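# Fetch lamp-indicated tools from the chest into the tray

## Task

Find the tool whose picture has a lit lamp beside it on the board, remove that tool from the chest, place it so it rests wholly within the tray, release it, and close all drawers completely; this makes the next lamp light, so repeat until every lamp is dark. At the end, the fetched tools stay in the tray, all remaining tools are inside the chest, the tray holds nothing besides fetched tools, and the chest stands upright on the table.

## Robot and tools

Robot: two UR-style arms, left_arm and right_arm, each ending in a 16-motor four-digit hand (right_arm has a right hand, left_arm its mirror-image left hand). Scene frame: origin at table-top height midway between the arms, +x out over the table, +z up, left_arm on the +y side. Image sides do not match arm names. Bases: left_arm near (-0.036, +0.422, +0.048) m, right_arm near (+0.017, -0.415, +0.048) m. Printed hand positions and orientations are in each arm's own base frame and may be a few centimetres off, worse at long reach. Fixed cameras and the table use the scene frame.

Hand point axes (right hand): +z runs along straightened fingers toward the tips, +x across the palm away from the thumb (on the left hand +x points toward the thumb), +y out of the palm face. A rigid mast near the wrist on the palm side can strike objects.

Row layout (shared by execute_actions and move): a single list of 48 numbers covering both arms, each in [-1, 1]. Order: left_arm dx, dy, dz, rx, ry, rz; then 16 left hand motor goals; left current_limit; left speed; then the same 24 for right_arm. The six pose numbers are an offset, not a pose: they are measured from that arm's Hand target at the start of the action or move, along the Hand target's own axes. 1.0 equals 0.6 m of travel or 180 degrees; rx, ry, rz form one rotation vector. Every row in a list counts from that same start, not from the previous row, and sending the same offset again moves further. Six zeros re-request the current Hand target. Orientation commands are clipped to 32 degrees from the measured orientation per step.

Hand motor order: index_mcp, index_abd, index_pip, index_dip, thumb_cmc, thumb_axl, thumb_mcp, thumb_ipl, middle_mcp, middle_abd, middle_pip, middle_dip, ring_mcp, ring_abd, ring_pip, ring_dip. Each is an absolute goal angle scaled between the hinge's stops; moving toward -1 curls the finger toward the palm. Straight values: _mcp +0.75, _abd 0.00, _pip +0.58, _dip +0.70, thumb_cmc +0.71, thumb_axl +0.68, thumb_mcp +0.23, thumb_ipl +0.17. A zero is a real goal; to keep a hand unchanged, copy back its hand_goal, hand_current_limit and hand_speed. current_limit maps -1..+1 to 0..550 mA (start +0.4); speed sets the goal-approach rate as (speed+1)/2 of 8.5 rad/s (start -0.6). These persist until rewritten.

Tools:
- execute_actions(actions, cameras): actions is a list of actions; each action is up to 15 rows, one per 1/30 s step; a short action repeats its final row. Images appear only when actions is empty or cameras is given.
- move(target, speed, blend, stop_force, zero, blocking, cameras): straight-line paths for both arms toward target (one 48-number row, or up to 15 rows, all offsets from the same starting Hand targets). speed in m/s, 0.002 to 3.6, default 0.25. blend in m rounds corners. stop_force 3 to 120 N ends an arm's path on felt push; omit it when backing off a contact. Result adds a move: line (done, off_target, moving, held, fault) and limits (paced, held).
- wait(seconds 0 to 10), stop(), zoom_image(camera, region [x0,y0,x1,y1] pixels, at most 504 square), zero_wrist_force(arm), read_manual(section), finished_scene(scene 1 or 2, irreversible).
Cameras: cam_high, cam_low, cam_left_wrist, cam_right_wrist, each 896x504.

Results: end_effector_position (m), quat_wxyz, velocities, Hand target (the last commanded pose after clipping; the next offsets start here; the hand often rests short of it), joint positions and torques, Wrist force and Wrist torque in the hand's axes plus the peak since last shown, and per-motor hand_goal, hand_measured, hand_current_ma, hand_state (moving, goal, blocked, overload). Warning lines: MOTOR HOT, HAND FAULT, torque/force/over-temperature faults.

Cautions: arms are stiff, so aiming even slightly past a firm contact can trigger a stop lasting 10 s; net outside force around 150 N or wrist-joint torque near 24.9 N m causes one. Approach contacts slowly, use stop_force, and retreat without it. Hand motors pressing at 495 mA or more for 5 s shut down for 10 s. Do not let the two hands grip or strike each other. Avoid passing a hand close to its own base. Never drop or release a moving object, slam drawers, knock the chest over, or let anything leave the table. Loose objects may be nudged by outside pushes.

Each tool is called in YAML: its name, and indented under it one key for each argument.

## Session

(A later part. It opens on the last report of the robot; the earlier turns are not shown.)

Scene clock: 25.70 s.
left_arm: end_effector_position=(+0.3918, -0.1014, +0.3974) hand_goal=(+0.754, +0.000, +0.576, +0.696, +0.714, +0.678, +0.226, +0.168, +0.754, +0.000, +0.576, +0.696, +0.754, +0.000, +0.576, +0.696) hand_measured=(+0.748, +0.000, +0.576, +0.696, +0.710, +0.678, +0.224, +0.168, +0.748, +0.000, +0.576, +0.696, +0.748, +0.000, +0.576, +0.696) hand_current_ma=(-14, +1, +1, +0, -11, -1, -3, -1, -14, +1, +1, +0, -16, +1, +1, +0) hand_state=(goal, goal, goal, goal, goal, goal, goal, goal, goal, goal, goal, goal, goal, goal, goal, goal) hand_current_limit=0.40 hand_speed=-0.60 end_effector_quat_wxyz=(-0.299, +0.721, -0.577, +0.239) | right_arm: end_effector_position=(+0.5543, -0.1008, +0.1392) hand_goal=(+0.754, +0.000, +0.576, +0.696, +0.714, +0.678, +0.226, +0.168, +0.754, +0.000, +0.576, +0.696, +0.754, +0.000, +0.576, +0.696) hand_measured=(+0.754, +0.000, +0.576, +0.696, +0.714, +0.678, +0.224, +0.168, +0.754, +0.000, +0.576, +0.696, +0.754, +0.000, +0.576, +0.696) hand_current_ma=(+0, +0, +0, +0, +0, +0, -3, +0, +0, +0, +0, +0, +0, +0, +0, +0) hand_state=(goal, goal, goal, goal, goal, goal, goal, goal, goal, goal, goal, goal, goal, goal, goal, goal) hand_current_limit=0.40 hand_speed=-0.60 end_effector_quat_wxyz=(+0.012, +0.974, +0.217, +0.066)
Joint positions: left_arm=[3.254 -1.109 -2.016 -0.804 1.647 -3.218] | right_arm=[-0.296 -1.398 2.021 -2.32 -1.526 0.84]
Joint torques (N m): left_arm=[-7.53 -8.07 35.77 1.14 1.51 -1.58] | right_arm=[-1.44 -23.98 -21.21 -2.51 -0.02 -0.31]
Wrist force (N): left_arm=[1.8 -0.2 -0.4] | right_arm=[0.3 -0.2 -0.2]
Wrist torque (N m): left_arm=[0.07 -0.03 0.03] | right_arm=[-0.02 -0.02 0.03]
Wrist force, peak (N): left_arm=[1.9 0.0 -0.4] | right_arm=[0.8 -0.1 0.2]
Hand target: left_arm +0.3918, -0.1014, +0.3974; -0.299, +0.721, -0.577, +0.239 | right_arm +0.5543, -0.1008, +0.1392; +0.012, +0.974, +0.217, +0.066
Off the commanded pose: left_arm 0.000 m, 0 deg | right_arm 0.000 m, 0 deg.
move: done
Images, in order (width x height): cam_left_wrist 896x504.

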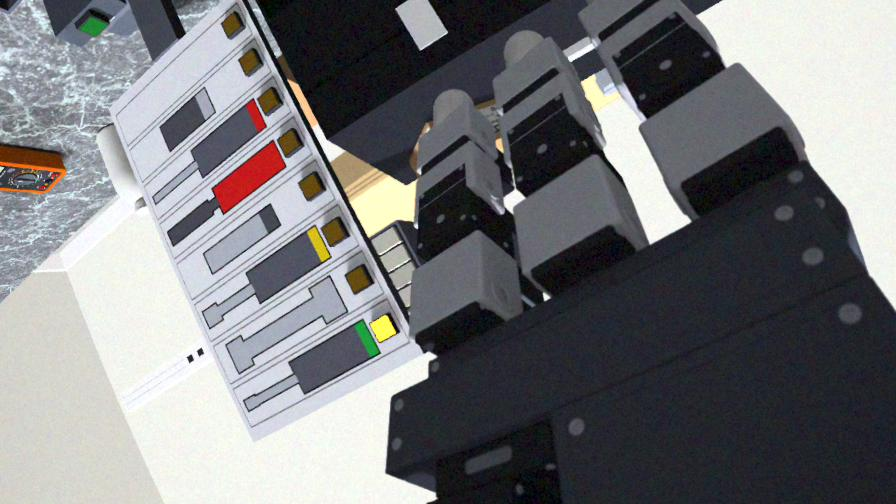

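move:
  target: [-0.5025,-0.0907,-0.0271,0,0,0,0.754,0,0.576,0.696,0.714,0.678,0.226,0.168,0.754,0,0.576,0.696,0.754,0,0.576,0.696,0.4,-0.6,-0.05,-0.3935,-0.3468,0.055,0.114,0.33,0.754,0,0.576,0.696,0.714,0.678,0.226,0.168,0.754,0,0.576,0.696,0.754,0,0.576,0.696,0.4,-0.6]
  speed: 0.3
  cameras: ["cam_high","cam_low","cam_right_wrist"]

Scene clock: 30.30 s.
left_arm: end_effector_position=(+0.3518, +0.1986, +0.4474) hand_goal=(+0.754, +0.000, +0.576, +0.696, +0.714, +0.678, +0.226, +0.168, +0.754, +0.000, +0.576, +0.696, +0.754, +0.000, +0.576, +0.696) hand_measured=(+0.748, +0.000, +0.576, +0.696, +0.710, +0.678, +0.224, +0.168, +0.748, +0.000, +0.576, +0.696, +0.748, +0.000, +0.576, +0.696) hand_current_ma=(-14, +1, +1, +0, -11, -1, -3, -1, -14, +1, +1, +0, -16, +1, +1, +0) hand_state=(goal, goal, goal, goal, goal, goal, goal, goal, goal, goal, goal, goal, goal, goal, goal, goal) hand_current_limit=0.40 hand_speed=-0.60 end_effector_quat_wxyz=(-0.299, +0.721, -0.577, +0.239) | right_arm: end_effector_position=(+0.4002, +0.0991, +0.3295) hand_goal=(+0.754, +0.000, +0.576, +0.696, +0.714, +0.678, +0.226, +0.168, +0.754, +0.000, +0.576, +0.696, +0.754, +0.000, +0.576, +0.696) hand_measured=(+0.752, +0.000, +0.576, +0.696, +0.714, +0.678, +0.224, +0.168, +0.752, +0.000, +0.576, +0.696, +0.752, +0.000, +0.576, +0.696) hand_current_ma=(-2, +0, +0, +0, +0, +0, -3, +0, -2, +0, +0, +0, -2, +0, +0, +0) hand_state=(goal, goal, goal, goal, goal, goal, goal, goal, goal, goal, goal, goal, goal, goal, goal, goal) hand_current_limit=0.40 hand_speed=-0.60 end_effector_quat_wxyz=(-0.139, +0.924, -0.287, +0.210)
Joint positions: left_arm=[4.253 -1.126 -1.835 -1.189 0.989 -2.425] | right_arm=[-0.033 -1.887 2 -2.171 -1.418 2.179]
Joint torques (N m): left_arm=[8.25 -7.88 36.57 1 -2.54 1.15] | right_arm=[10.14 -18.79 -33.08 -0.96 -1.55 1.24]
Wrist force (N): left_arm=[1.8 -0.2 -0.1] | right_arm=[-0.2 0.6 -0.3]
Wrist torque (N m): left_arm=[0.02 -0.01 -0.15] | right_arm=[0.05 -0.03 -0.21]
Wrist force, peak (N): left_arm=[2.4 0.0 -0.4] | right_arm=[-0.2 0.2 -1.1]
Hand target: left_arm +0.3518, +0.1987, +0.4474; -0.299, +0.721, -0.577, +0.239 | right_arm +0.4001, +0.0991, +0.3295; -0.139, +0.924, -0.288, +0.210
Off the commanded pose: left_arm 0.000 m, 0 deg | right_arm 0.000 m, 0 deg.
move: done
Images, in order (width x height): cam_high 896x504, cam_low 896x504, cam_right_wrist 896x504.

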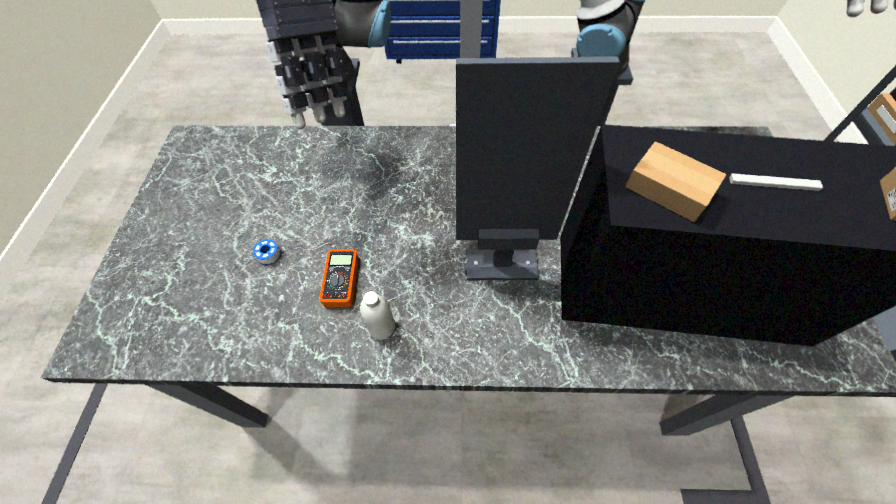

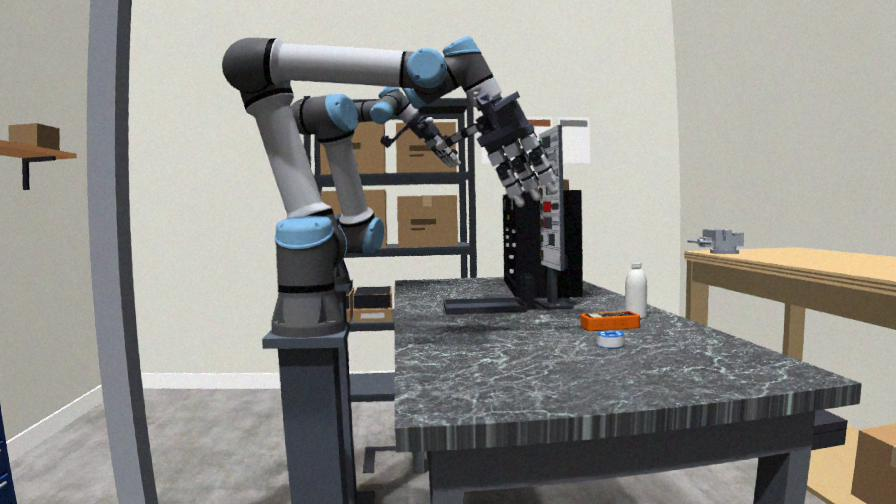

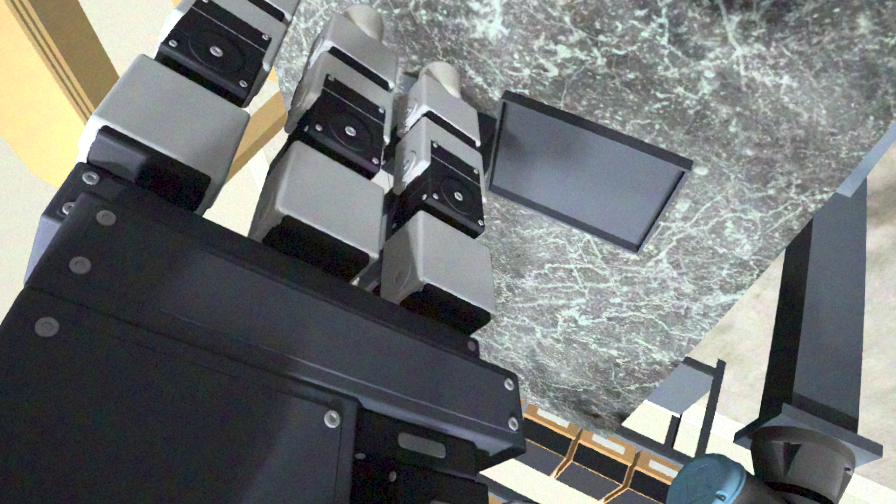

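move:
  target: [0,0,0,0,0,0,0.754,0,0.576,0.696,0.714,0.678,0.226,0.168,0.754,0,0.576,0.696,0.754,0,0.576,0.696,0.4,-0.6,-0.688,-0.6695,0.103,0.055,0.114,0.3282,0.754,0,0.576,0.696,0.714,0.678,0.226,0.168,0.754,0,0.576,0.696,0.754,0,0.576,0.696,0.4,-0.6]
  speed: 0.3
  cameras: ["cam_high","cam_low","cam_right_wrist"]

Scene clock: 33.87 s.
left_arm: end_effector_position=(+0.3518, +0.1987, +0.4474) hand_goal=(+0.754, +0.000, +0.576, +0.696, +0.714, +0.678, +0.226, +0.168, +0.754, +0.000, +0.576, +0.696, +0.754, +0.000, +0.576, +0.696) hand_measured=(+0.748, +0.000, +0.576, +0.696, +0.710, +0.678, +0.224, +0.168, +0.748, +0.000, +0.576, +0.696, +0.748, +0.000, +0.576, +0.696) hand_current_ma=(-14, +1, +1, +0, -11, -1, -3, -1, -14, +1, +1, +0, -16, +1, +1, +0) hand_state=(goal, goal, goal, goal, goal, goal, goal, goal, goal, goal, goal, goal, goal, goal, goal, goal) hand_current_limit=0.40 hand_speed=-0.60 end_effector_quat_wxyz=(-0.299, +0.721, -0.577, +0.239) | right_arm: end_effector_position=(+0.3109, +0.6707, +0.3006) hand_goal=(+0.754, +0.000, +0.576, +0.696, +0.714, +0.678, +0.226, +0.168, +0.754, +0.000, +0.576, +0.696, +0.754, +0.000, +0.576, +0.696) hand_measured=(+0.748, +0.000, +0.576, +0.696, +0.710, +0.678, +0.224, +0.168, +0.748, +0.000, +0.576, +0.696, +0.748, +0.000, +0.576, +0.696) hand_current_ma=(-7, +0, +0, +0, -4, +0, -3, +0, -7, +0, +0, +0, -6, +0, +0, +0) hand_state=(goal, goal, goal, goal, goal, goal, goal, goal, goal, goal, goal, goal, goal, goal, goal, goal) hand_current_limit=0.40 hand_speed=-0.60 end_effector_quat_wxyz=(+0.248, -0.599, +0.704, -0.291)
Joint positions: left_arm=[4.253 -1.126 -1.835 -1.189 0.989 -2.425] | right_arm=[1.077 -1.085 1.203 -2.006 -2.302 4.257]
Joint torques (N m): left_arm=[7.5 -8.99 36.27 1.04 -2.38 1.28] | right_arm=[11.91 -28.55 -32.37 -0.47 -3.18 1.56]
Wrist force (N): left_arm=[1.7 -0.2 -0.1] | right_arm=[0.7 1.1 -1.2]
Wrist torque (N m): left_arm=[0.03 -0.01 -0.16] | right_arm=[0.17 -0.11 -0.18]
Wrist force, peak (N): left_arm=[2.0 -0.3 -0.2] | right_arm=[-0.1 1.6 -1.6]
Hand target: left_arm +0.3518, +0.1987, +0.4474; -0.299, +0.721, -0.577, +0.239 | right_arm +0.3109, +0.6708, +0.3006; +0.248, -0.599, +0.704, -0.291
Off the commanded pose: left_arm 0.000 m, 0 deg | right_arm 0.000 m, 0 deg.
move: done
Images, in order (width x height): cam_high 896x504, cam_low 896x504, cam_right_wrist 896x504.

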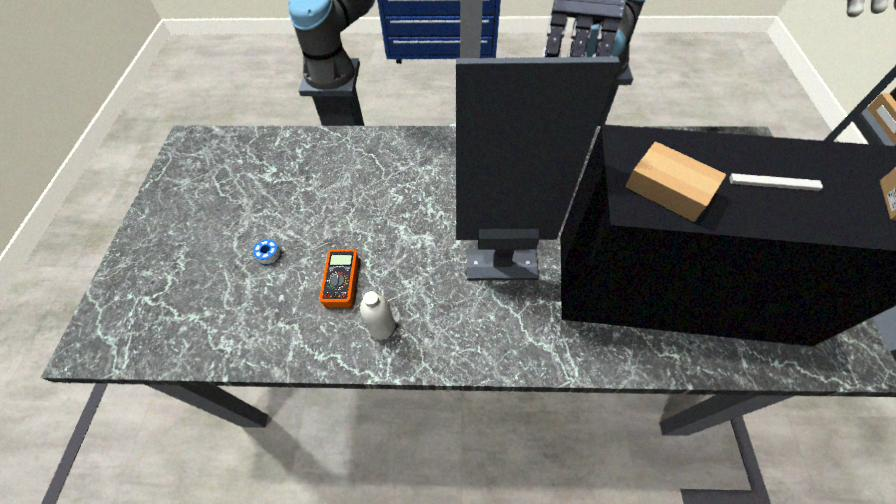

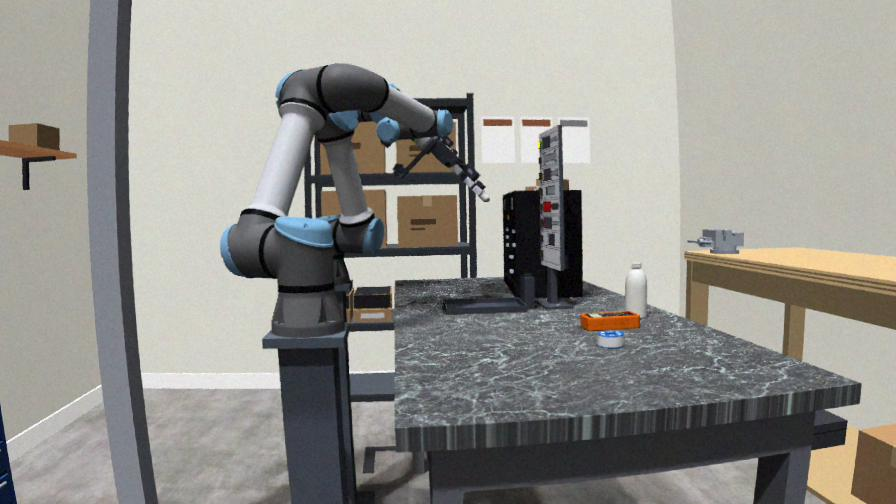

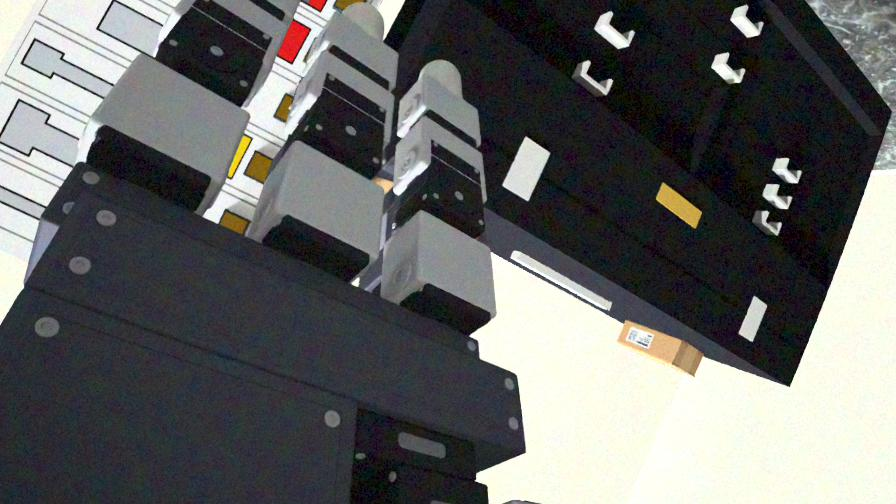

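zoom_image:
  camera: "cam_right_wrist"
  region: [450, 0, 896, 400]

zoom_image:
  camera: "cam_low"
  region: [480, 100, 620, 320]

Scaled by 1.130 from the camera's 896x504 image, which has a finer 1280x720 frame.

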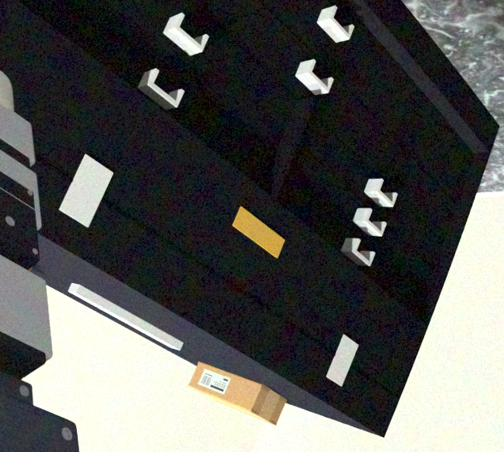

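Scaled by 2.291 from the camera's 896x504 image, which has a finer 1280x720 frame.

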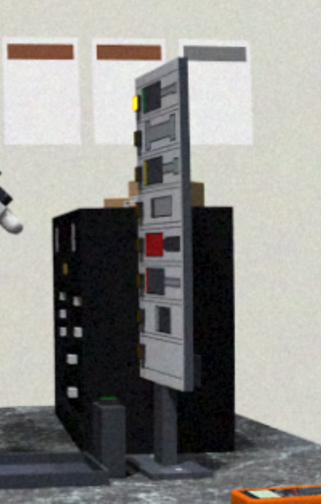

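move:
  target: [0,0,0,0,0,0,0.754,0,0.576,0.696,0.714,0.678,0.226,0.168,0.754,0,0.576,0.696,0.754,0,0.576,0.696,0.4,-0.6,0,0,-0.05,-0.1336,-0.0329,0.1029,0.754,0,0.576,0.696,0.714,0.678,0.226,0.168,0.754,0,0.576,0.696,0.754,0,0.576,0.696,0.4,-0.6]
  speed: 0.3
  cameras: ["cam_right_wrist"]

zoom_image:
  camera: "cam_right_wrist"
  region: [450, 0, 896, 400]

Scene clock: 36.50 s.
left_arm: end_effector_position=(+0.3518, +0.1987, +0.4474) hand_goal=(+0.754, +0.000, +0.576, +0.696, +0.714, +0.678, +0.226, +0.168, +0.754, +0.000, +0.576, +0.696, +0.754, +0.000, +0.576, +0.696) hand_measured=(+0.748, +0.000, +0.576, +0.696, +0.710, +0.678, +0.224, +0.168, +0.748, +0.000, +0.576, +0.696, +0.748, +0.000, +0.576, +0.696) hand_current_ma=(-14, +1, +1, +0, -11, -1, -3, -1, -14, +1, +1, +0, -16, +1, +1, +0) hand_state=(goal, goal, goal, goal, goal, goal, goal, goal, goal, goal, goal, goal, goal, goal, goal, goal) hand_current_limit=0.40 hand_speed=-0.60 end_effector_quat_wxyz=(-0.299, +0.721, -0.577, +0.239) | right_arm: end_effector_position=(+0.2899, +0.6741, +0.3218) hand_goal=(+0.754, +0.000, +0.576, +0.696, +0.714, +0.678, +0.226, +0.168, +0.754, +0.000, +0.576, +0.696, +0.754, +0.000, +0.576, +0.696) hand_measured=(+0.748, +0.000, +0.576, +0.696, +0.710, +0.678, +0.224, +0.168, +0.748, +0.000, +0.576, +0.696, +0.748, +0.000, +0.576, +0.696) hand_current_ma=(-7, +0, +0, +0, -4, +0, -3, +0, -7, +0, +0, +0, -7, +0, +0, +0) hand_state=(goal, goal, goal, goal, goal, goal, goal, goal, goal, goal, goal, goal, goal, goal, goal, goal) hand_current_limit=0.40 hand_speed=-0.60 end_effector_quat_wxyz=(+0.198, -0.531, +0.821, -0.065)
Joint positions: left_arm=[4.253 -1.126 -1.835 -1.189 0.989 -2.425] | right_arm=[0.946 -1.207 1.309 -2.003 -1.832 4.467]
Joint torques (N m): left_arm=[6.74 -8.5 35.69 1.14 -2.53 1.08] | right_arm=[-12.39 -46.16 -15.7 -5.21 2.35 1.29]
Wrist force (N): left_arm=[1.7 0.2 -0.1] | right_arm=[1.3 0.5 -0.3]
Wrist torque (N m): left_arm=[0.08 -0.01 -0.17] | right_arm=[0.05 -0.12 0.00]
Wrist force, peak (N): left_arm=[2.0 0.1 -0.2] | right_arm=[0.6 1.7 -1.4]
Hand target: left_arm +0.3518, +0.1987, +0.4474; -0.299, +0.721, -0.577, +0.239 | right_arm +0.2899, +0.6741, +0.3218; +0.198, -0.531, +0.822, -0.064
Off the commanded pose: left_arm 0.000 m, 0 deg | right_arm 0.000 m, 0 deg.
move: done
Images, in order (width x height): cam_right_wrist 896x504.

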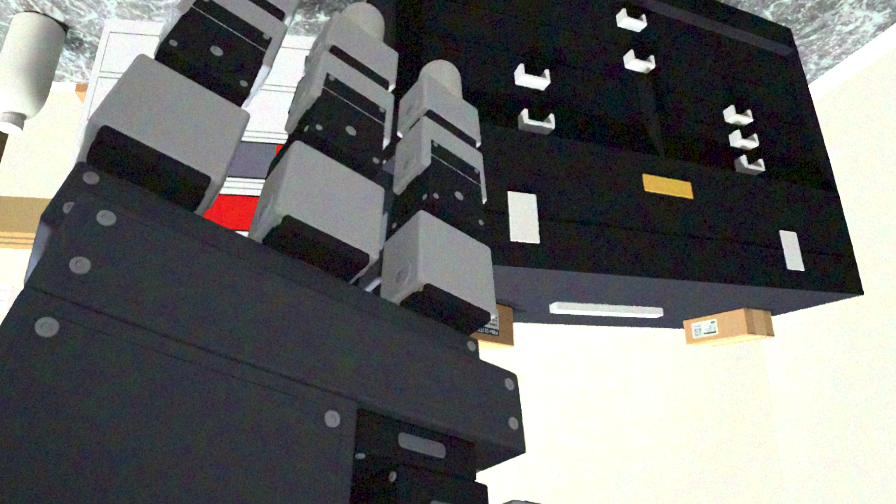

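Scaled by 1.130 from the camera's 896x504 image, which has a finer 1280x720 frame.

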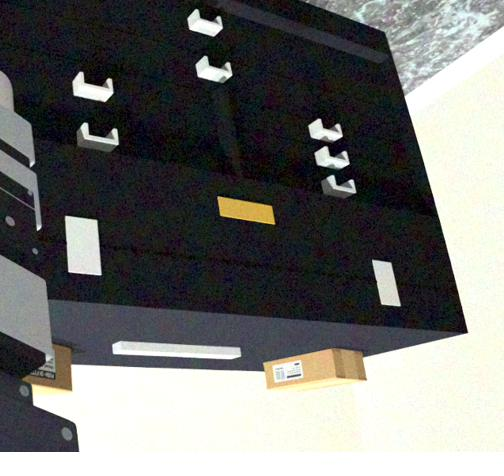

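zoom_image:
  camera: "cam_low"
  region: [496, 180, 546, 300]

This scene's latest camera images include none from cam_low. They are from: cam_right_wrist. cam_low's image comes with the result of a call that names it in "cameras".

move:
  target: [0,0,0,0,0,0,0.754,0,0.576,0.696,0.714,0.678,0.226,0.168,0.754,0,0.576,0.696,0.754,0,0.576,0.696,0.4,-0.6,0.091,0.153,0.158,0,0,0,0.754,0,0.576,0.696,0.714,0.678,0.226,0.168,0.754,0,0.576,0.696,0.754,0,0.576,0.696,0.4,-0.6]
  speed: 0.3
  cameras: ["cam_right_wrist","cam_low"]

zoom_image:
  camera: "cam_right_wrist"
  region: [450, 0, 896, 300]

zoom_image:
  camera: "cam_low"
  region: [496, 180, 546, 300]

Scene clock: 38.77 s.
left_arm: end_effector_position=(+0.3518, +0.1987, +0.4474) hand_goal=(+0.754, +0.000, +0.576, +0.696, +0.714, +0.678, +0.226, +0.168, +0.754, +0.000, +0.576, +0.696, +0.754, +0.000, +0.576, +0.696) hand_measured=(+0.748, +0.000, +0.576, +0.696, +0.710, +0.678, +0.224, +0.168, +0.748, +0.000, +0.576, +0.696, +0.748, +0.000, +0.576, +0.696) hand_current_ma=(-14, +1, +1, +0, -11, -1, -3, -1, -14, +1, +1, +0, -16, +1, +1, +0) hand_state=(goal, goal, goal, goal, goal, goal, goal, goal, goal, goal, goal, goal, goal, goal, goal, goal) hand_current_limit=0.40 hand_speed=-0.60 end_effector_quat_wxyz=(-0.299, +0.721, -0.577, +0.239) | right_arm: end_effector_position=(+0.2299, +0.6743, +0.1923) hand_goal=(+0.754, +0.000, +0.576, +0.696, +0.714, +0.678, +0.226, +0.168, +0.754, +0.000, +0.576, +0.696, +0.754, +0.000, +0.576, +0.696) hand_measured=(+0.748, +0.000, +0.576, +0.696, +0.710, +0.678, +0.224, +0.168, +0.748, +0.000, +0.576, +0.696, +0.748, +0.000, +0.576, +0.696) hand_current_ma=(-7, +0, +0, +0, -4, +0, -3, +0, -7, +0, +0, +0, -7, +0, +0, +0) hand_state=(goal, goal, goal, goal, goal, goal, goal, goal, goal, goal, goal, goal, goal, goal, goal, goal) hand_current_limit=0.40 hand_speed=-0.60 end_effector_quat_wxyz=(+0.198, -0.531, +0.822, -0.065)
Joint positions: left_arm=[4.253 -1.126 -1.835 -1.189 0.989 -2.425] | right_arm=[1.027 -1.181 1.609 -2.309 -1.857 4.546]
Joint torques (N m): left_arm=[7.97 -8.92 35.45 1.2 -2.5 1.12] | right_arm=[11.26 -24.72 -14.21 -5.57 -2.62 1.46]
Wrist force (N): left_arm=[1.5 -0.3 -0.3] | right_arm=[1.6 0.3 -0.6]
Wrist torque (N m): left_arm=[0.03 0.00 -0.16] | right_arm=[0.04 -0.14 0.01]
Wrist force, peak (N): left_arm=[1.9 -0.1 0.0] | right_arm=[2.0 1.5 0.6]
Hand target: left_arm +0.3518, +0.1987, +0.4474; -0.299, +0.721, -0.577, +0.239 | right_arm +0.2299, +0.6743, +0.1922; +0.198, -0.531, +0.822, -0.064
Off the commanded pose: left_arm 0.000 m, 0 deg | right_arm 0.000 m, 0 deg.
move: done
Images, in order (width x height): cam_low 896x504, cam_right_wrist 896x504.

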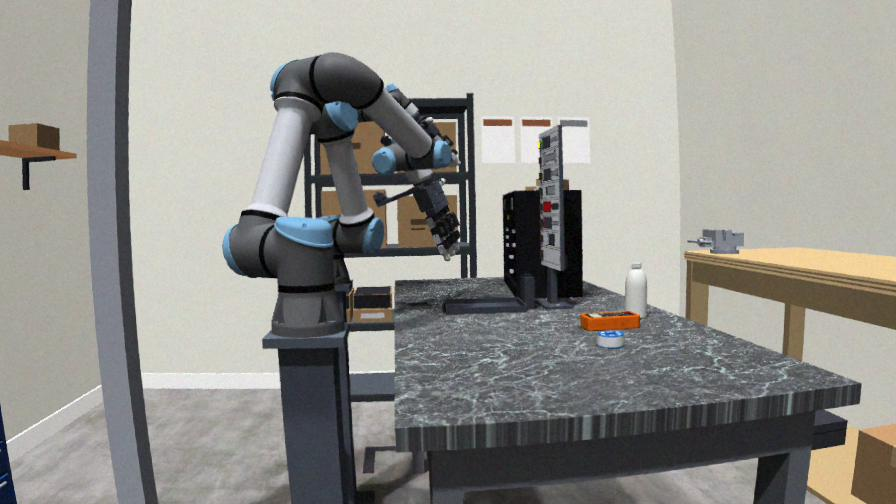

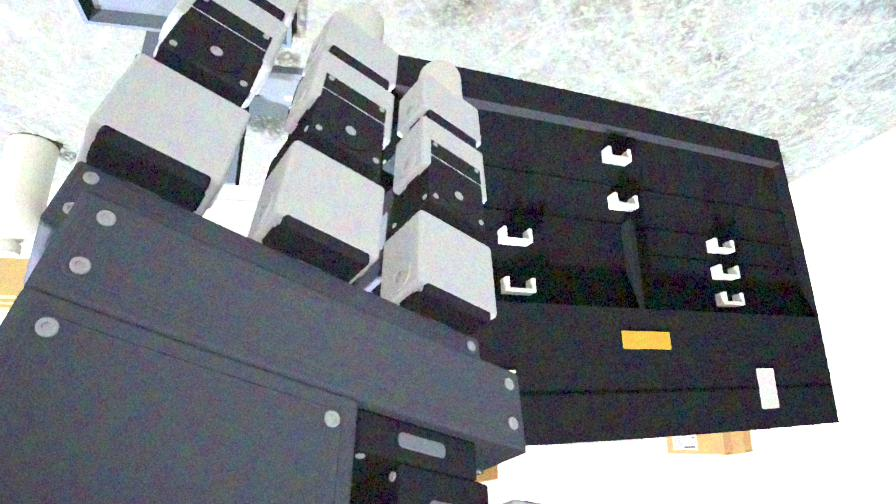

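Scaled by 1.130 from the camera's 896x504 image, which has a finer 1280x720 frame.

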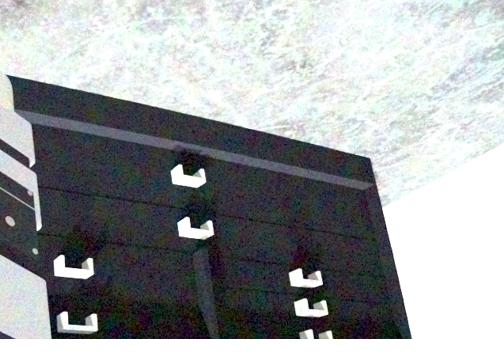

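Scaled by 4.200 from the camera's 896x504 image, which has a finer 1280x720 frame.

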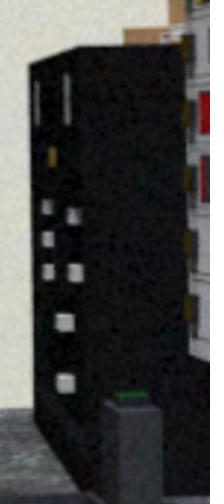

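zoom_image:
  camera: "cam_right_wrist"
  region: [580, 120, 780, 320]

Scaled by 2.520 from the camera's 896x504 image, which has a finer 1280x720 frame.

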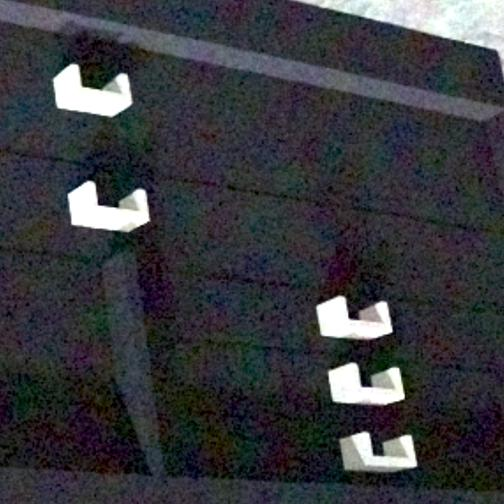

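move:
  target: [0.016,0,0.111,-0.158,0.3607,-0.8714,0.754,0,0.576,0.696,0.714,0.678,0.226,0.168,0.754,0,0.576,0.696,0.754,0,0.576,0.696,0.4,-0.6,0,0,0,0,0,0,0.754,0,0.576,0.696,0.714,0.678,0.226,0.168,0.754,0,0.576,0.696,0.754,0,0.576,0.696,0.4,-0.6]
  speed: 0.4
  cameras: ["cam_right_wrist","cam_left_wrist","cam_low"]

Scene clock: 50.30 s.
left_arm: end_effector_position=(+0.3996, +0.1997, +0.4004) hand_goal=(+0.754, +0.000, +0.576, +0.696, +0.714, +0.678, +0.226, +0.168, +0.754, +0.000, +0.576, +0.696, +0.754, +0.000, +0.576, +0.696) hand_measured=(+0.760, +0.000, +0.576, +0.696, +0.720, +0.678, +0.224, +0.168, +0.760, +0.000, +0.576, +0.696, +0.762, +0.000, +0.576, +0.696) hand_current_ma=(+18, -1, +1, +0, +17, -1, -3, -1, +18, -1, +1, +0, +19, -1, +1, +0) hand_state=(goal, goal, goal, goal, goal, goal, goal, goal, goal, goal, goal, goal, goal, goal, goal, goal) hand_current_limit=0.40 hand_speed=-0.60 end_effector_quat_wxyz=(+0.536, +0.532, +0.462, +0.466) | right_arm: end_effector_position=(+0.2299, +0.6743, +0.1922) hand_goal=(+0.754, +0.000, +0.576, +0.696, +0.714, +0.678, +0.226, +0.168, +0.754, +0.000, +0.576, +0.696, +0.754, +0.000, +0.576, +0.696) hand_measured=(+0.748, +0.000, +0.576, +0.696, +0.710, +0.678, +0.224, +0.168, +0.748, +0.000, +0.576, +0.696, +0.748, +0.000, +0.576, +0.696) hand_current_ma=(-7, +0, +0, +0, -4, +0, -3, +0, -7, +0, +0, +0, -7, +0, +0, +0) hand_state=(goal, goal, goal, goal, goal, goal, goal, goal, goal, goal, goal, goal, goal, goal, goal, goal) hand_current_limit=0.40 hand_speed=-0.60 end_effector_quat_wxyz=(+0.198, -0.531, +0.822, -0.064)
Joint positions: left_arm=[4.549 -1.189 -2.34 -2.455 -0.024 -3.441] | right_arm=[1.027 -1.181 1.61 -2.31 -1.857 4.547]
Joint torques (N m): left_arm=[-7.53 -8.75 32.61 -0.7 -2.08 1.22] | right_arm=[11.8 -26.88 -13.82 -5.21 -2.38 1.37]
Wrist force (N): left_arm=[1.4 4.7 0.1] | right_arm=[1.5 0.1 -0.8]
Wrist torque (N m): left_arm=[0.24 0.02 -0.18] | right_arm=[0.04 -0.13 0.00]
Wrist force, peak (N): left_arm=[2.3 5.0 -0.4] | right_arm=[2.0 0.4 -0.5]
Hand target: left_arm +0.3999, +0.1997, +0.4004; +0.533, +0.533, +0.464, +0.465 | right_arm +0.2299, +0.6743, +0.1922; +0.198, -0.531, +0.822, -0.064
Off the commanded pose: left_arm 0.000 m, 0 deg | right_arm 0.000 m, 0 deg.
move: done
Images, in order (width x height): cam_low 896x504, cam_left_wrist 896x504, cam_right_wrist 896x504.

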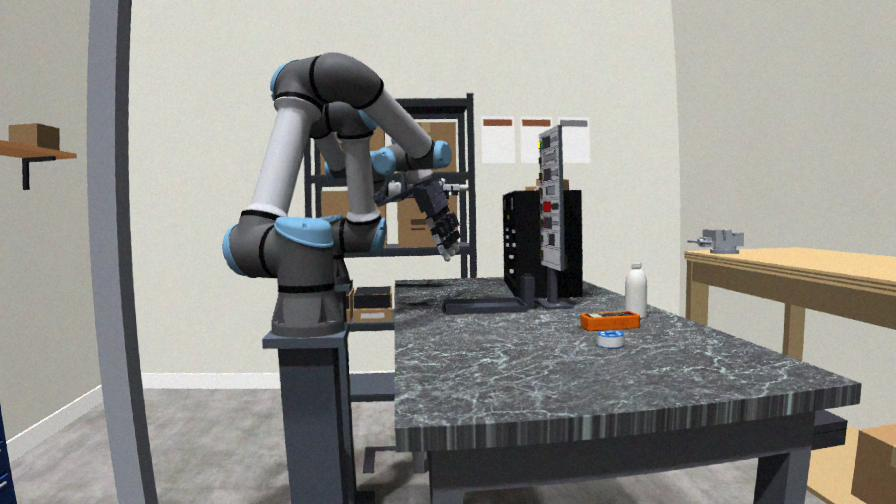

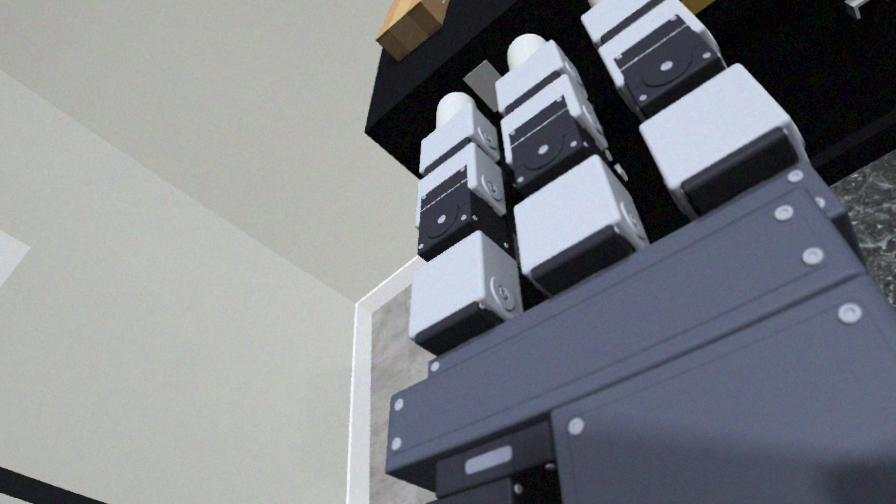

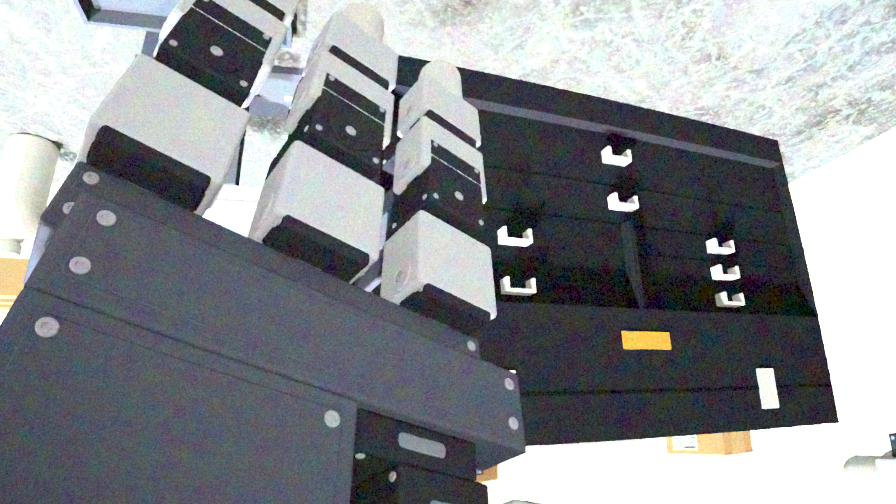

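move:
  target: [0,0,0,0.3021,-0.302,-0.4315,0.2466,0,-0.0073,0.2609,-0.571,0.678,0.0,0.168,0.754,0,0.576,0.696,0.754,0,0.576,0.696,0.4,-0.6,0,0,0,0,0,0,0.754,0,0.576,0.696,0.714,0.678,0.226,0.168,0.754,0,0.576,0.696,0.754,0,0.576,0.696,0.4,-0.6]
  speed: 0.4
  cameras: ["cam_right_wrist","cam_left_wrist","cam_low"]

Scene clock: 55.17 s.
left_arm: end_effector_position=(+0.3999, +0.1997, +0.4004) hand_goal=(+0.246, +0.000, -0.008, +0.260, -0.570, +0.678, +0.000, +0.168, +0.754, +0.000, +0.576, +0.696, +0.754, +0.000, +0.576, +0.696) hand_measured=(+0.248, +0.000, -0.006, +0.262, -0.558, +0.678, +0.000, +0.168, +0.756, +0.002, +0.576, +0.696, +0.756, +0.002, +0.576, +0.696) hand_current_ma=(+5, +1, +6, +6, +31, -1, +0, -1, +5, +2, +1, +0, +5, +2, +1, +0) hand_state=(goal, goal, goal, goal, goal, goal, goal, goal, goal, goal, goal, goal, goal, goal, goal, goal) hand_current_limit=0.40 hand_speed=-0.60 end_effector_quat_wxyz=(+0.550, +0.444, +0.550, -0.444) | right_arm: end_effector_position=(+0.2299, +0.6743, +0.1922) hand_goal=(+0.754, +0.000, +0.576, +0.696, +0.714, +0.678, +0.226, +0.168, +0.754, +0.000, +0.576, +0.696, +0.754, +0.000, +0.576, +0.696) hand_measured=(+0.748, +0.000, +0.576, +0.696, +0.710, +0.678, +0.224, +0.168, +0.748, +0.000, +0.576, +0.696, +0.748, +0.000, +0.576, +0.696) hand_current_ma=(-7, +0, +0, +0, -4, +0, -3, +0, -7, +0, +0, +0, -7, +0, +0, +0) hand_state=(goal, goal, goal, goal, goal, goal, goal, goal, goal, goal, goal, goal, goal, goal, goal, goal) hand_current_limit=0.40 hand_speed=-0.60 end_effector_quat_wxyz=(+0.198, -0.531, +0.822, -0.064)
Joint positions: left_arm=[4.405 -1.761 -1.526 -2.995 1.053 -4.713] | right_arm=[1.027 -1.181 1.61 -2.31 -1.857 4.547]
Joint torques (N m): left_arm=[-6.75 14.46 31.7 -3.18 1.19 -1.35] | right_arm=[10.18 -28.77 -13.92 -5.21 -2.08 1.13]
Wrist force (N): left_arm=[-0.5 1.3 0.8] | right_arm=[1.6 0.4 -0.6]
Wrist torque (N m): left_arm=[0.03 -0.03 0.12] | right_arm=[0.06 -0.15 0.01]
Wrist force, peak (N): left_arm=[1.7 5.0 -0.3] | right_arm=[1.9 0.5 -0.5]
Hand target: left_arm +0.3999, +0.1997, +0.4004; +0.550, +0.444, +0.550, -0.445 | right_arm +0.2299, +0.6743, +0.1922; +0.198, -0.531, +0.822, -0.064
Off the commanded pose: left_arm 0.000 m, 0 deg | right_arm 0.000 m, 0 deg.
move: done
Images, in order (width x height): cam_low 896x504, cam_left_wrist 896x504, cam_right_wrist 896x504.

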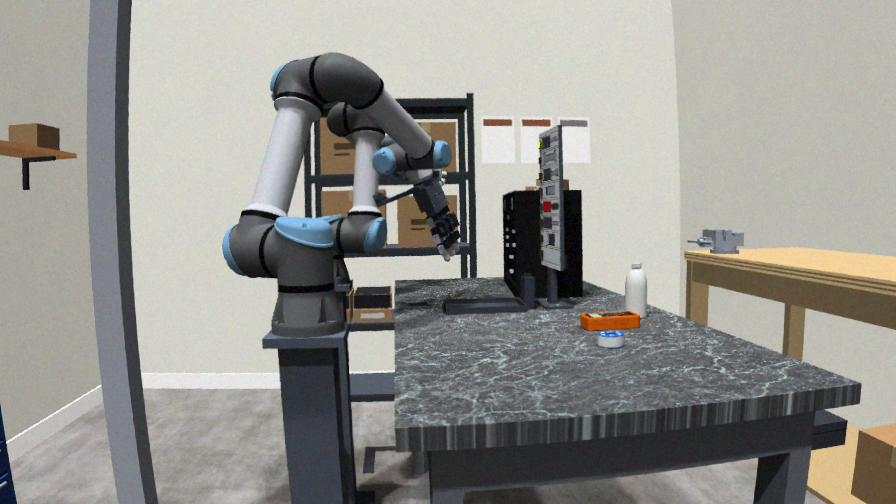

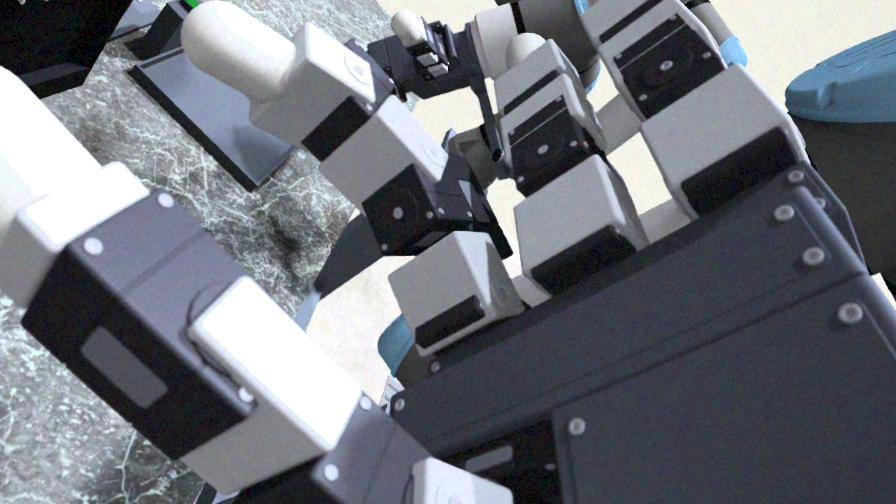

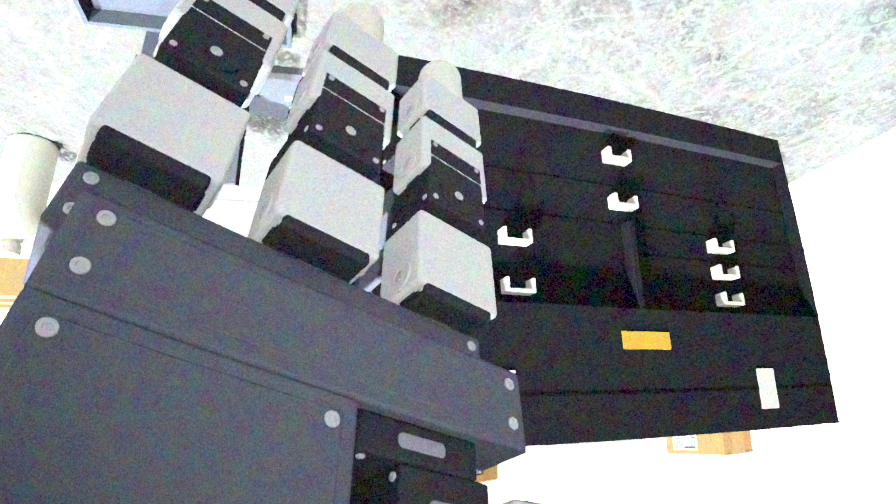

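move:
  target: [0.3773,0.26,0.1183,0,0,0,0.2466,0,-0.0073,0.2609,-0.571,0.678,0.0,0.168,0.754,0,0.576,0.696,0.754,0,0.576,0.696,0.4,-0.6,0,0,0,0,0,0,0.754,0,0.576,0.696,0.714,0.678,0.226,0.168,0.754,0,0.576,0.696,0.754,0,0.576,0.696,0.4,-0.6]
  speed: 0.3
  cameras: ["cam_right_wrist","cam_left_wrist"]

Scene clock: 57.27 s.
left_arm: end_effector_position=(+0.5670, +0.1629, +0.1739) hand_goal=(+0.246, +0.000, -0.008, +0.260, -0.570, +0.678, +0.000, +0.168, +0.754, +0.000, +0.576, +0.696, +0.754, +0.000, +0.576, +0.696) hand_measured=(+0.248, +0.002, -0.006, +0.262, -0.558, +0.678, +0.000, +0.168, +0.756, +0.002, +0.576, +0.696, +0.756, +0.002, +0.576, +0.696) hand_current_ma=(+4, +2, +6, +6, +31, -1, +0, -1, +4, +3, +1, +0, +4, +3, +1, +0) hand_state=(goal, goal, goal, goal, goal, goal, goal, goal, goal, goal, goal, goal, goal, goal, goal, goal) hand_current_limit=0.40 hand_speed=-0.60 end_effector_quat_wxyz=(+0.550, +0.444, +0.550, -0.445) | right_arm: end_effector_position=(+0.2299, +0.6743, +0.1922) hand_goal=(+0.754, +0.000, +0.576, +0.696, +0.714, +0.678, +0.226, +0.168, +0.754, +0.000, +0.576, +0.696, +0.754, +0.000, +0.576, +0.696) hand_measured=(+0.748, +0.000, +0.576, +0.696, +0.710, +0.678, +0.224, +0.168, +0.748, +0.000, +0.576, +0.696, +0.748, +0.000, +0.576, +0.696) hand_current_ma=(-7, +0, +0, +0, -4, +0, -3, +0, -7, +0, +0, +0, -7, +0, +0, +0) hand_state=(goal, goal, goal, goal, goal, goal, goal, goal, goal, goal, goal, goal, goal, goal, goal, goal) hand_current_limit=0.40 hand_speed=-0.60 end_effector_quat_wxyz=(+0.198, -0.531, +0.822, -0.064)
Joint positions: left_arm=[4.08 -2.149 -1.594 -2.54 0.728 -4.713] | right_arm=[1.027 -1.181 1.61 -2.31 -1.857 4.547]
Joint torques (N m): left_arm=[-6.56 27.16 27.81 0.49 -1.58 -1.37] | right_arm=[10 -28.25 -13.66 -5.36 -2.19 0.94]
Wrist force (N): left_arm=[-0.4 1.3 0.7] | right_arm=[1.7 0.4 -0.6]
Wrist torque (N m): left_arm=[0.05 -0.06 0.11] | right_arm=[0.06 -0.16 0.02]
Wrist force, peak (N): left_arm=[0.6 2.0 1.4] | right_arm=[1.8 0.3 -0.7]
Hand target: left_arm +0.5671, +0.1629, +0.1738; +0.550, +0.444, +0.550, -0.445 | right_arm +0.2299, +0.6743, +0.1922; +0.198, -0.531, +0.822, -0.064
Off the commanded pose: left_arm 0.000 m, 0 deg | right_arm 0.000 m, 0 deg.
move: done
Images, in order (width x height): cam_left_wrist 896x504, cam_right_wrist 896x504.

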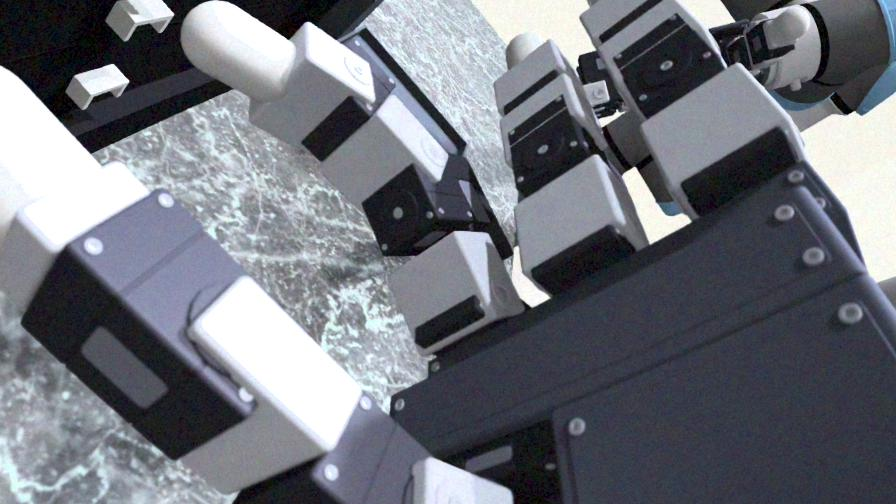

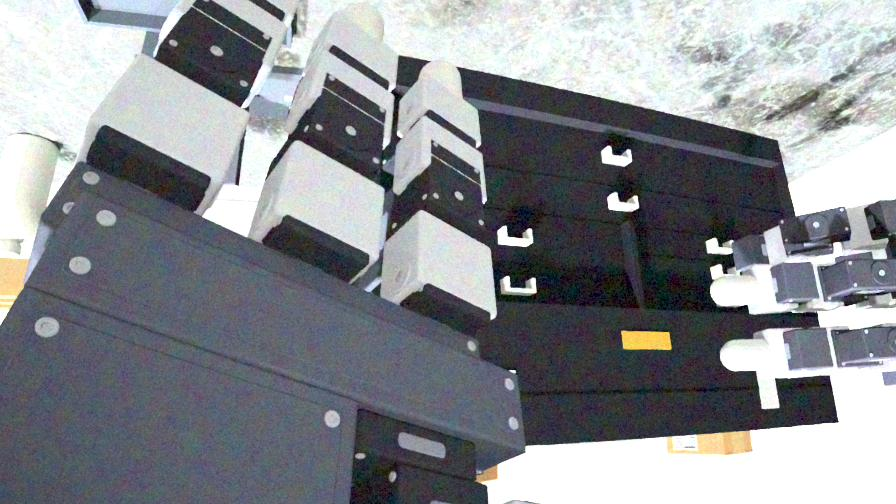

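move:
  target: [0,0,0,0,0,0,0.2466,0,-0.0073,0.2609,-0.571,0.678,0.0,0.168,-0.479,0,-0.591,0.261,-0.479,0,-0.591,0.261,0.4,-0.6,0,0,0,0,0,0,0.754,0,0.576,0.696,0.714,0.678,0.226,0.168,0.754,0,0.576,0.696,0.754,0,0.576,0.696,0.4,-0.6]
  cameras: ["cam_right_wrist","cam_left_wrist"]

zoom_image:
  camera: "cam_right_wrist"
  region: [640, 160, 896, 380]

Scene clock: 59.90 s.
left_arm: end_effector_position=(+0.5671, +0.1629, +0.1738) hand_goal=(+0.246, +0.000, -0.008, +0.260, -0.570, +0.678, +0.000, +0.168, -0.478, +0.000, -0.590, +0.262, -0.478, +0.000, -0.590, +0.262) hand_measured=(+0.248, +0.002, -0.006, +0.262, -0.558, +0.678, +0.000, +0.168, -0.476, +0.002, -0.588, +0.264, -0.476, +0.002, -0.588, +0.264) hand_current_ma=(+4, +2, +6, +6, +31, -1, +0, -1, +5, +3, +4, +6, +5, +3, +5, +6) hand_state=(goal, goal, goal, goal, goal, goal, goal, goal, goal, goal, goal, goal, goal, goal, goal, goal) hand_current_limit=0.40 hand_speed=-0.60 end_effector_quat_wxyz=(+0.550, +0.444, +0.550, -0.445) | right_arm: end_effector_position=(+0.2299, +0.6743, +0.1922) hand_goal=(+0.754, +0.000, +0.576, +0.696, +0.714, +0.678, +0.226, +0.168, +0.754, +0.000, +0.576, +0.696, +0.754, +0.000, +0.576, +0.696) hand_measured=(+0.748, +0.000, +0.576, +0.696, +0.710, +0.678, +0.224, +0.168, +0.748, +0.000, +0.576, +0.696, +0.748, +0.000, +0.576, +0.696) hand_current_ma=(-7, +0, +0, +0, -4, +0, -3, +0, -7, +0, +0, +0, -7, +0, +0, +0) hand_state=(goal, goal, goal, goal, goal, goal, goal, goal, goal, goal, goal, goal, goal, goal, goal, goal) hand_current_limit=0.40 hand_speed=-0.60 end_effector_quat_wxyz=(+0.198, -0.531, +0.822, -0.064)
Joint positions: left_arm=[4.08 -2.149 -1.594 -2.54 0.728 -4.713] | right_arm=[1.027 -1.181 1.61 -2.31 -1.857 4.547]
Joint torques (N m): left_arm=[-6.33 27.5 28.2 0.32 -1.53 -1.04] | right_arm=[9.74 -29.4 -14.69 -5.23 -2.11 0.84]
Wrist force (N): left_arm=[-0.5 1.3 0.8] | right_arm=[1.6 0.7 -0.5]
Wrist torque (N m): left_arm=[0.03 -0.18 -0.01] | right_arm=[0.08 -0.16 0.03]
Wrist force, peak (N): left_arm=[-0.6 1.5 1.1] | right_arm=[1.7 0.6 -0.9]
Hand target: left_arm +0.5671, +0.1629, +0.1738; +0.550, +0.444, +0.550, -0.445 | right_arm +0.2299, +0.6743, +0.1922; +0.198, -0.531, +0.822, -0.064
Off the commanded pose: left_arm 0.000 m, 0 deg | right_arm 0.000 m, 0 deg.
move: done
Images, in order (width x height): cam_left_wrist 896x504, cam_right_wrist 896x504.

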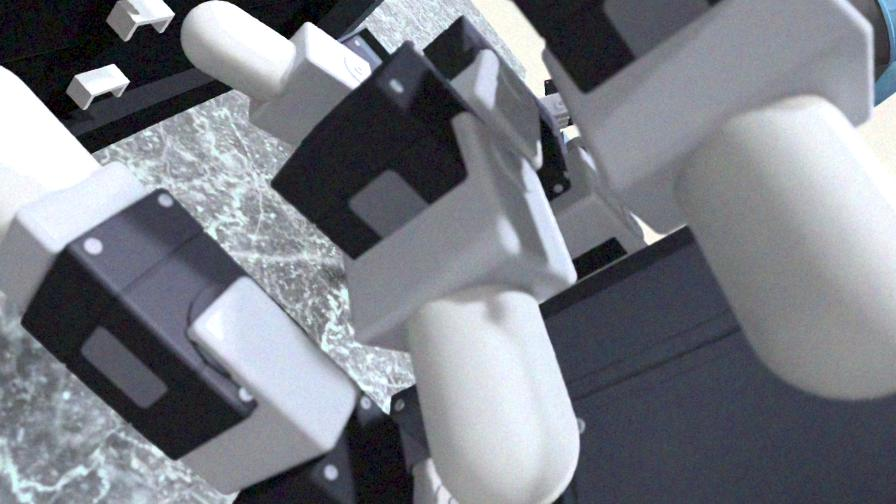

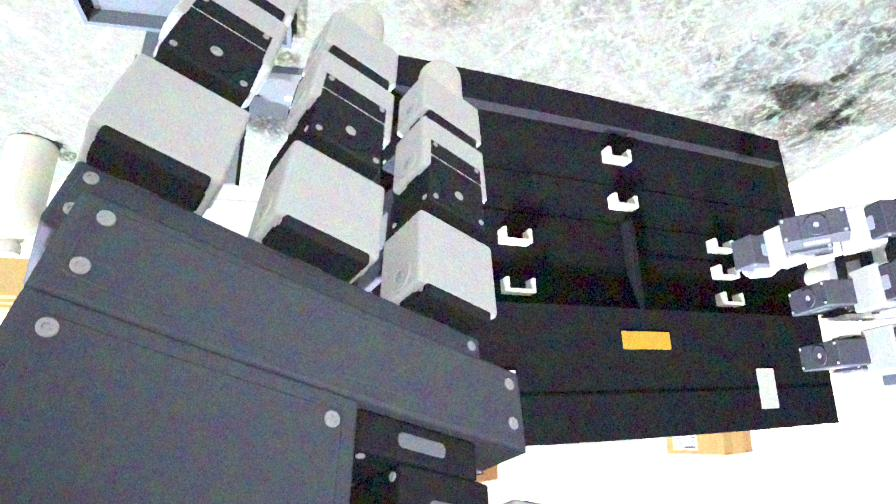

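Scaled by 1.969 from the camera's 896x504 image, which has a finer 1280x720 frame.

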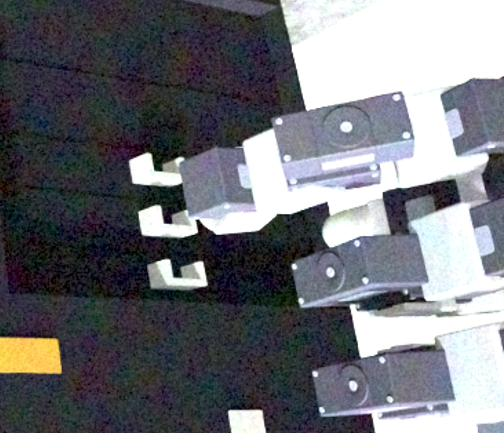

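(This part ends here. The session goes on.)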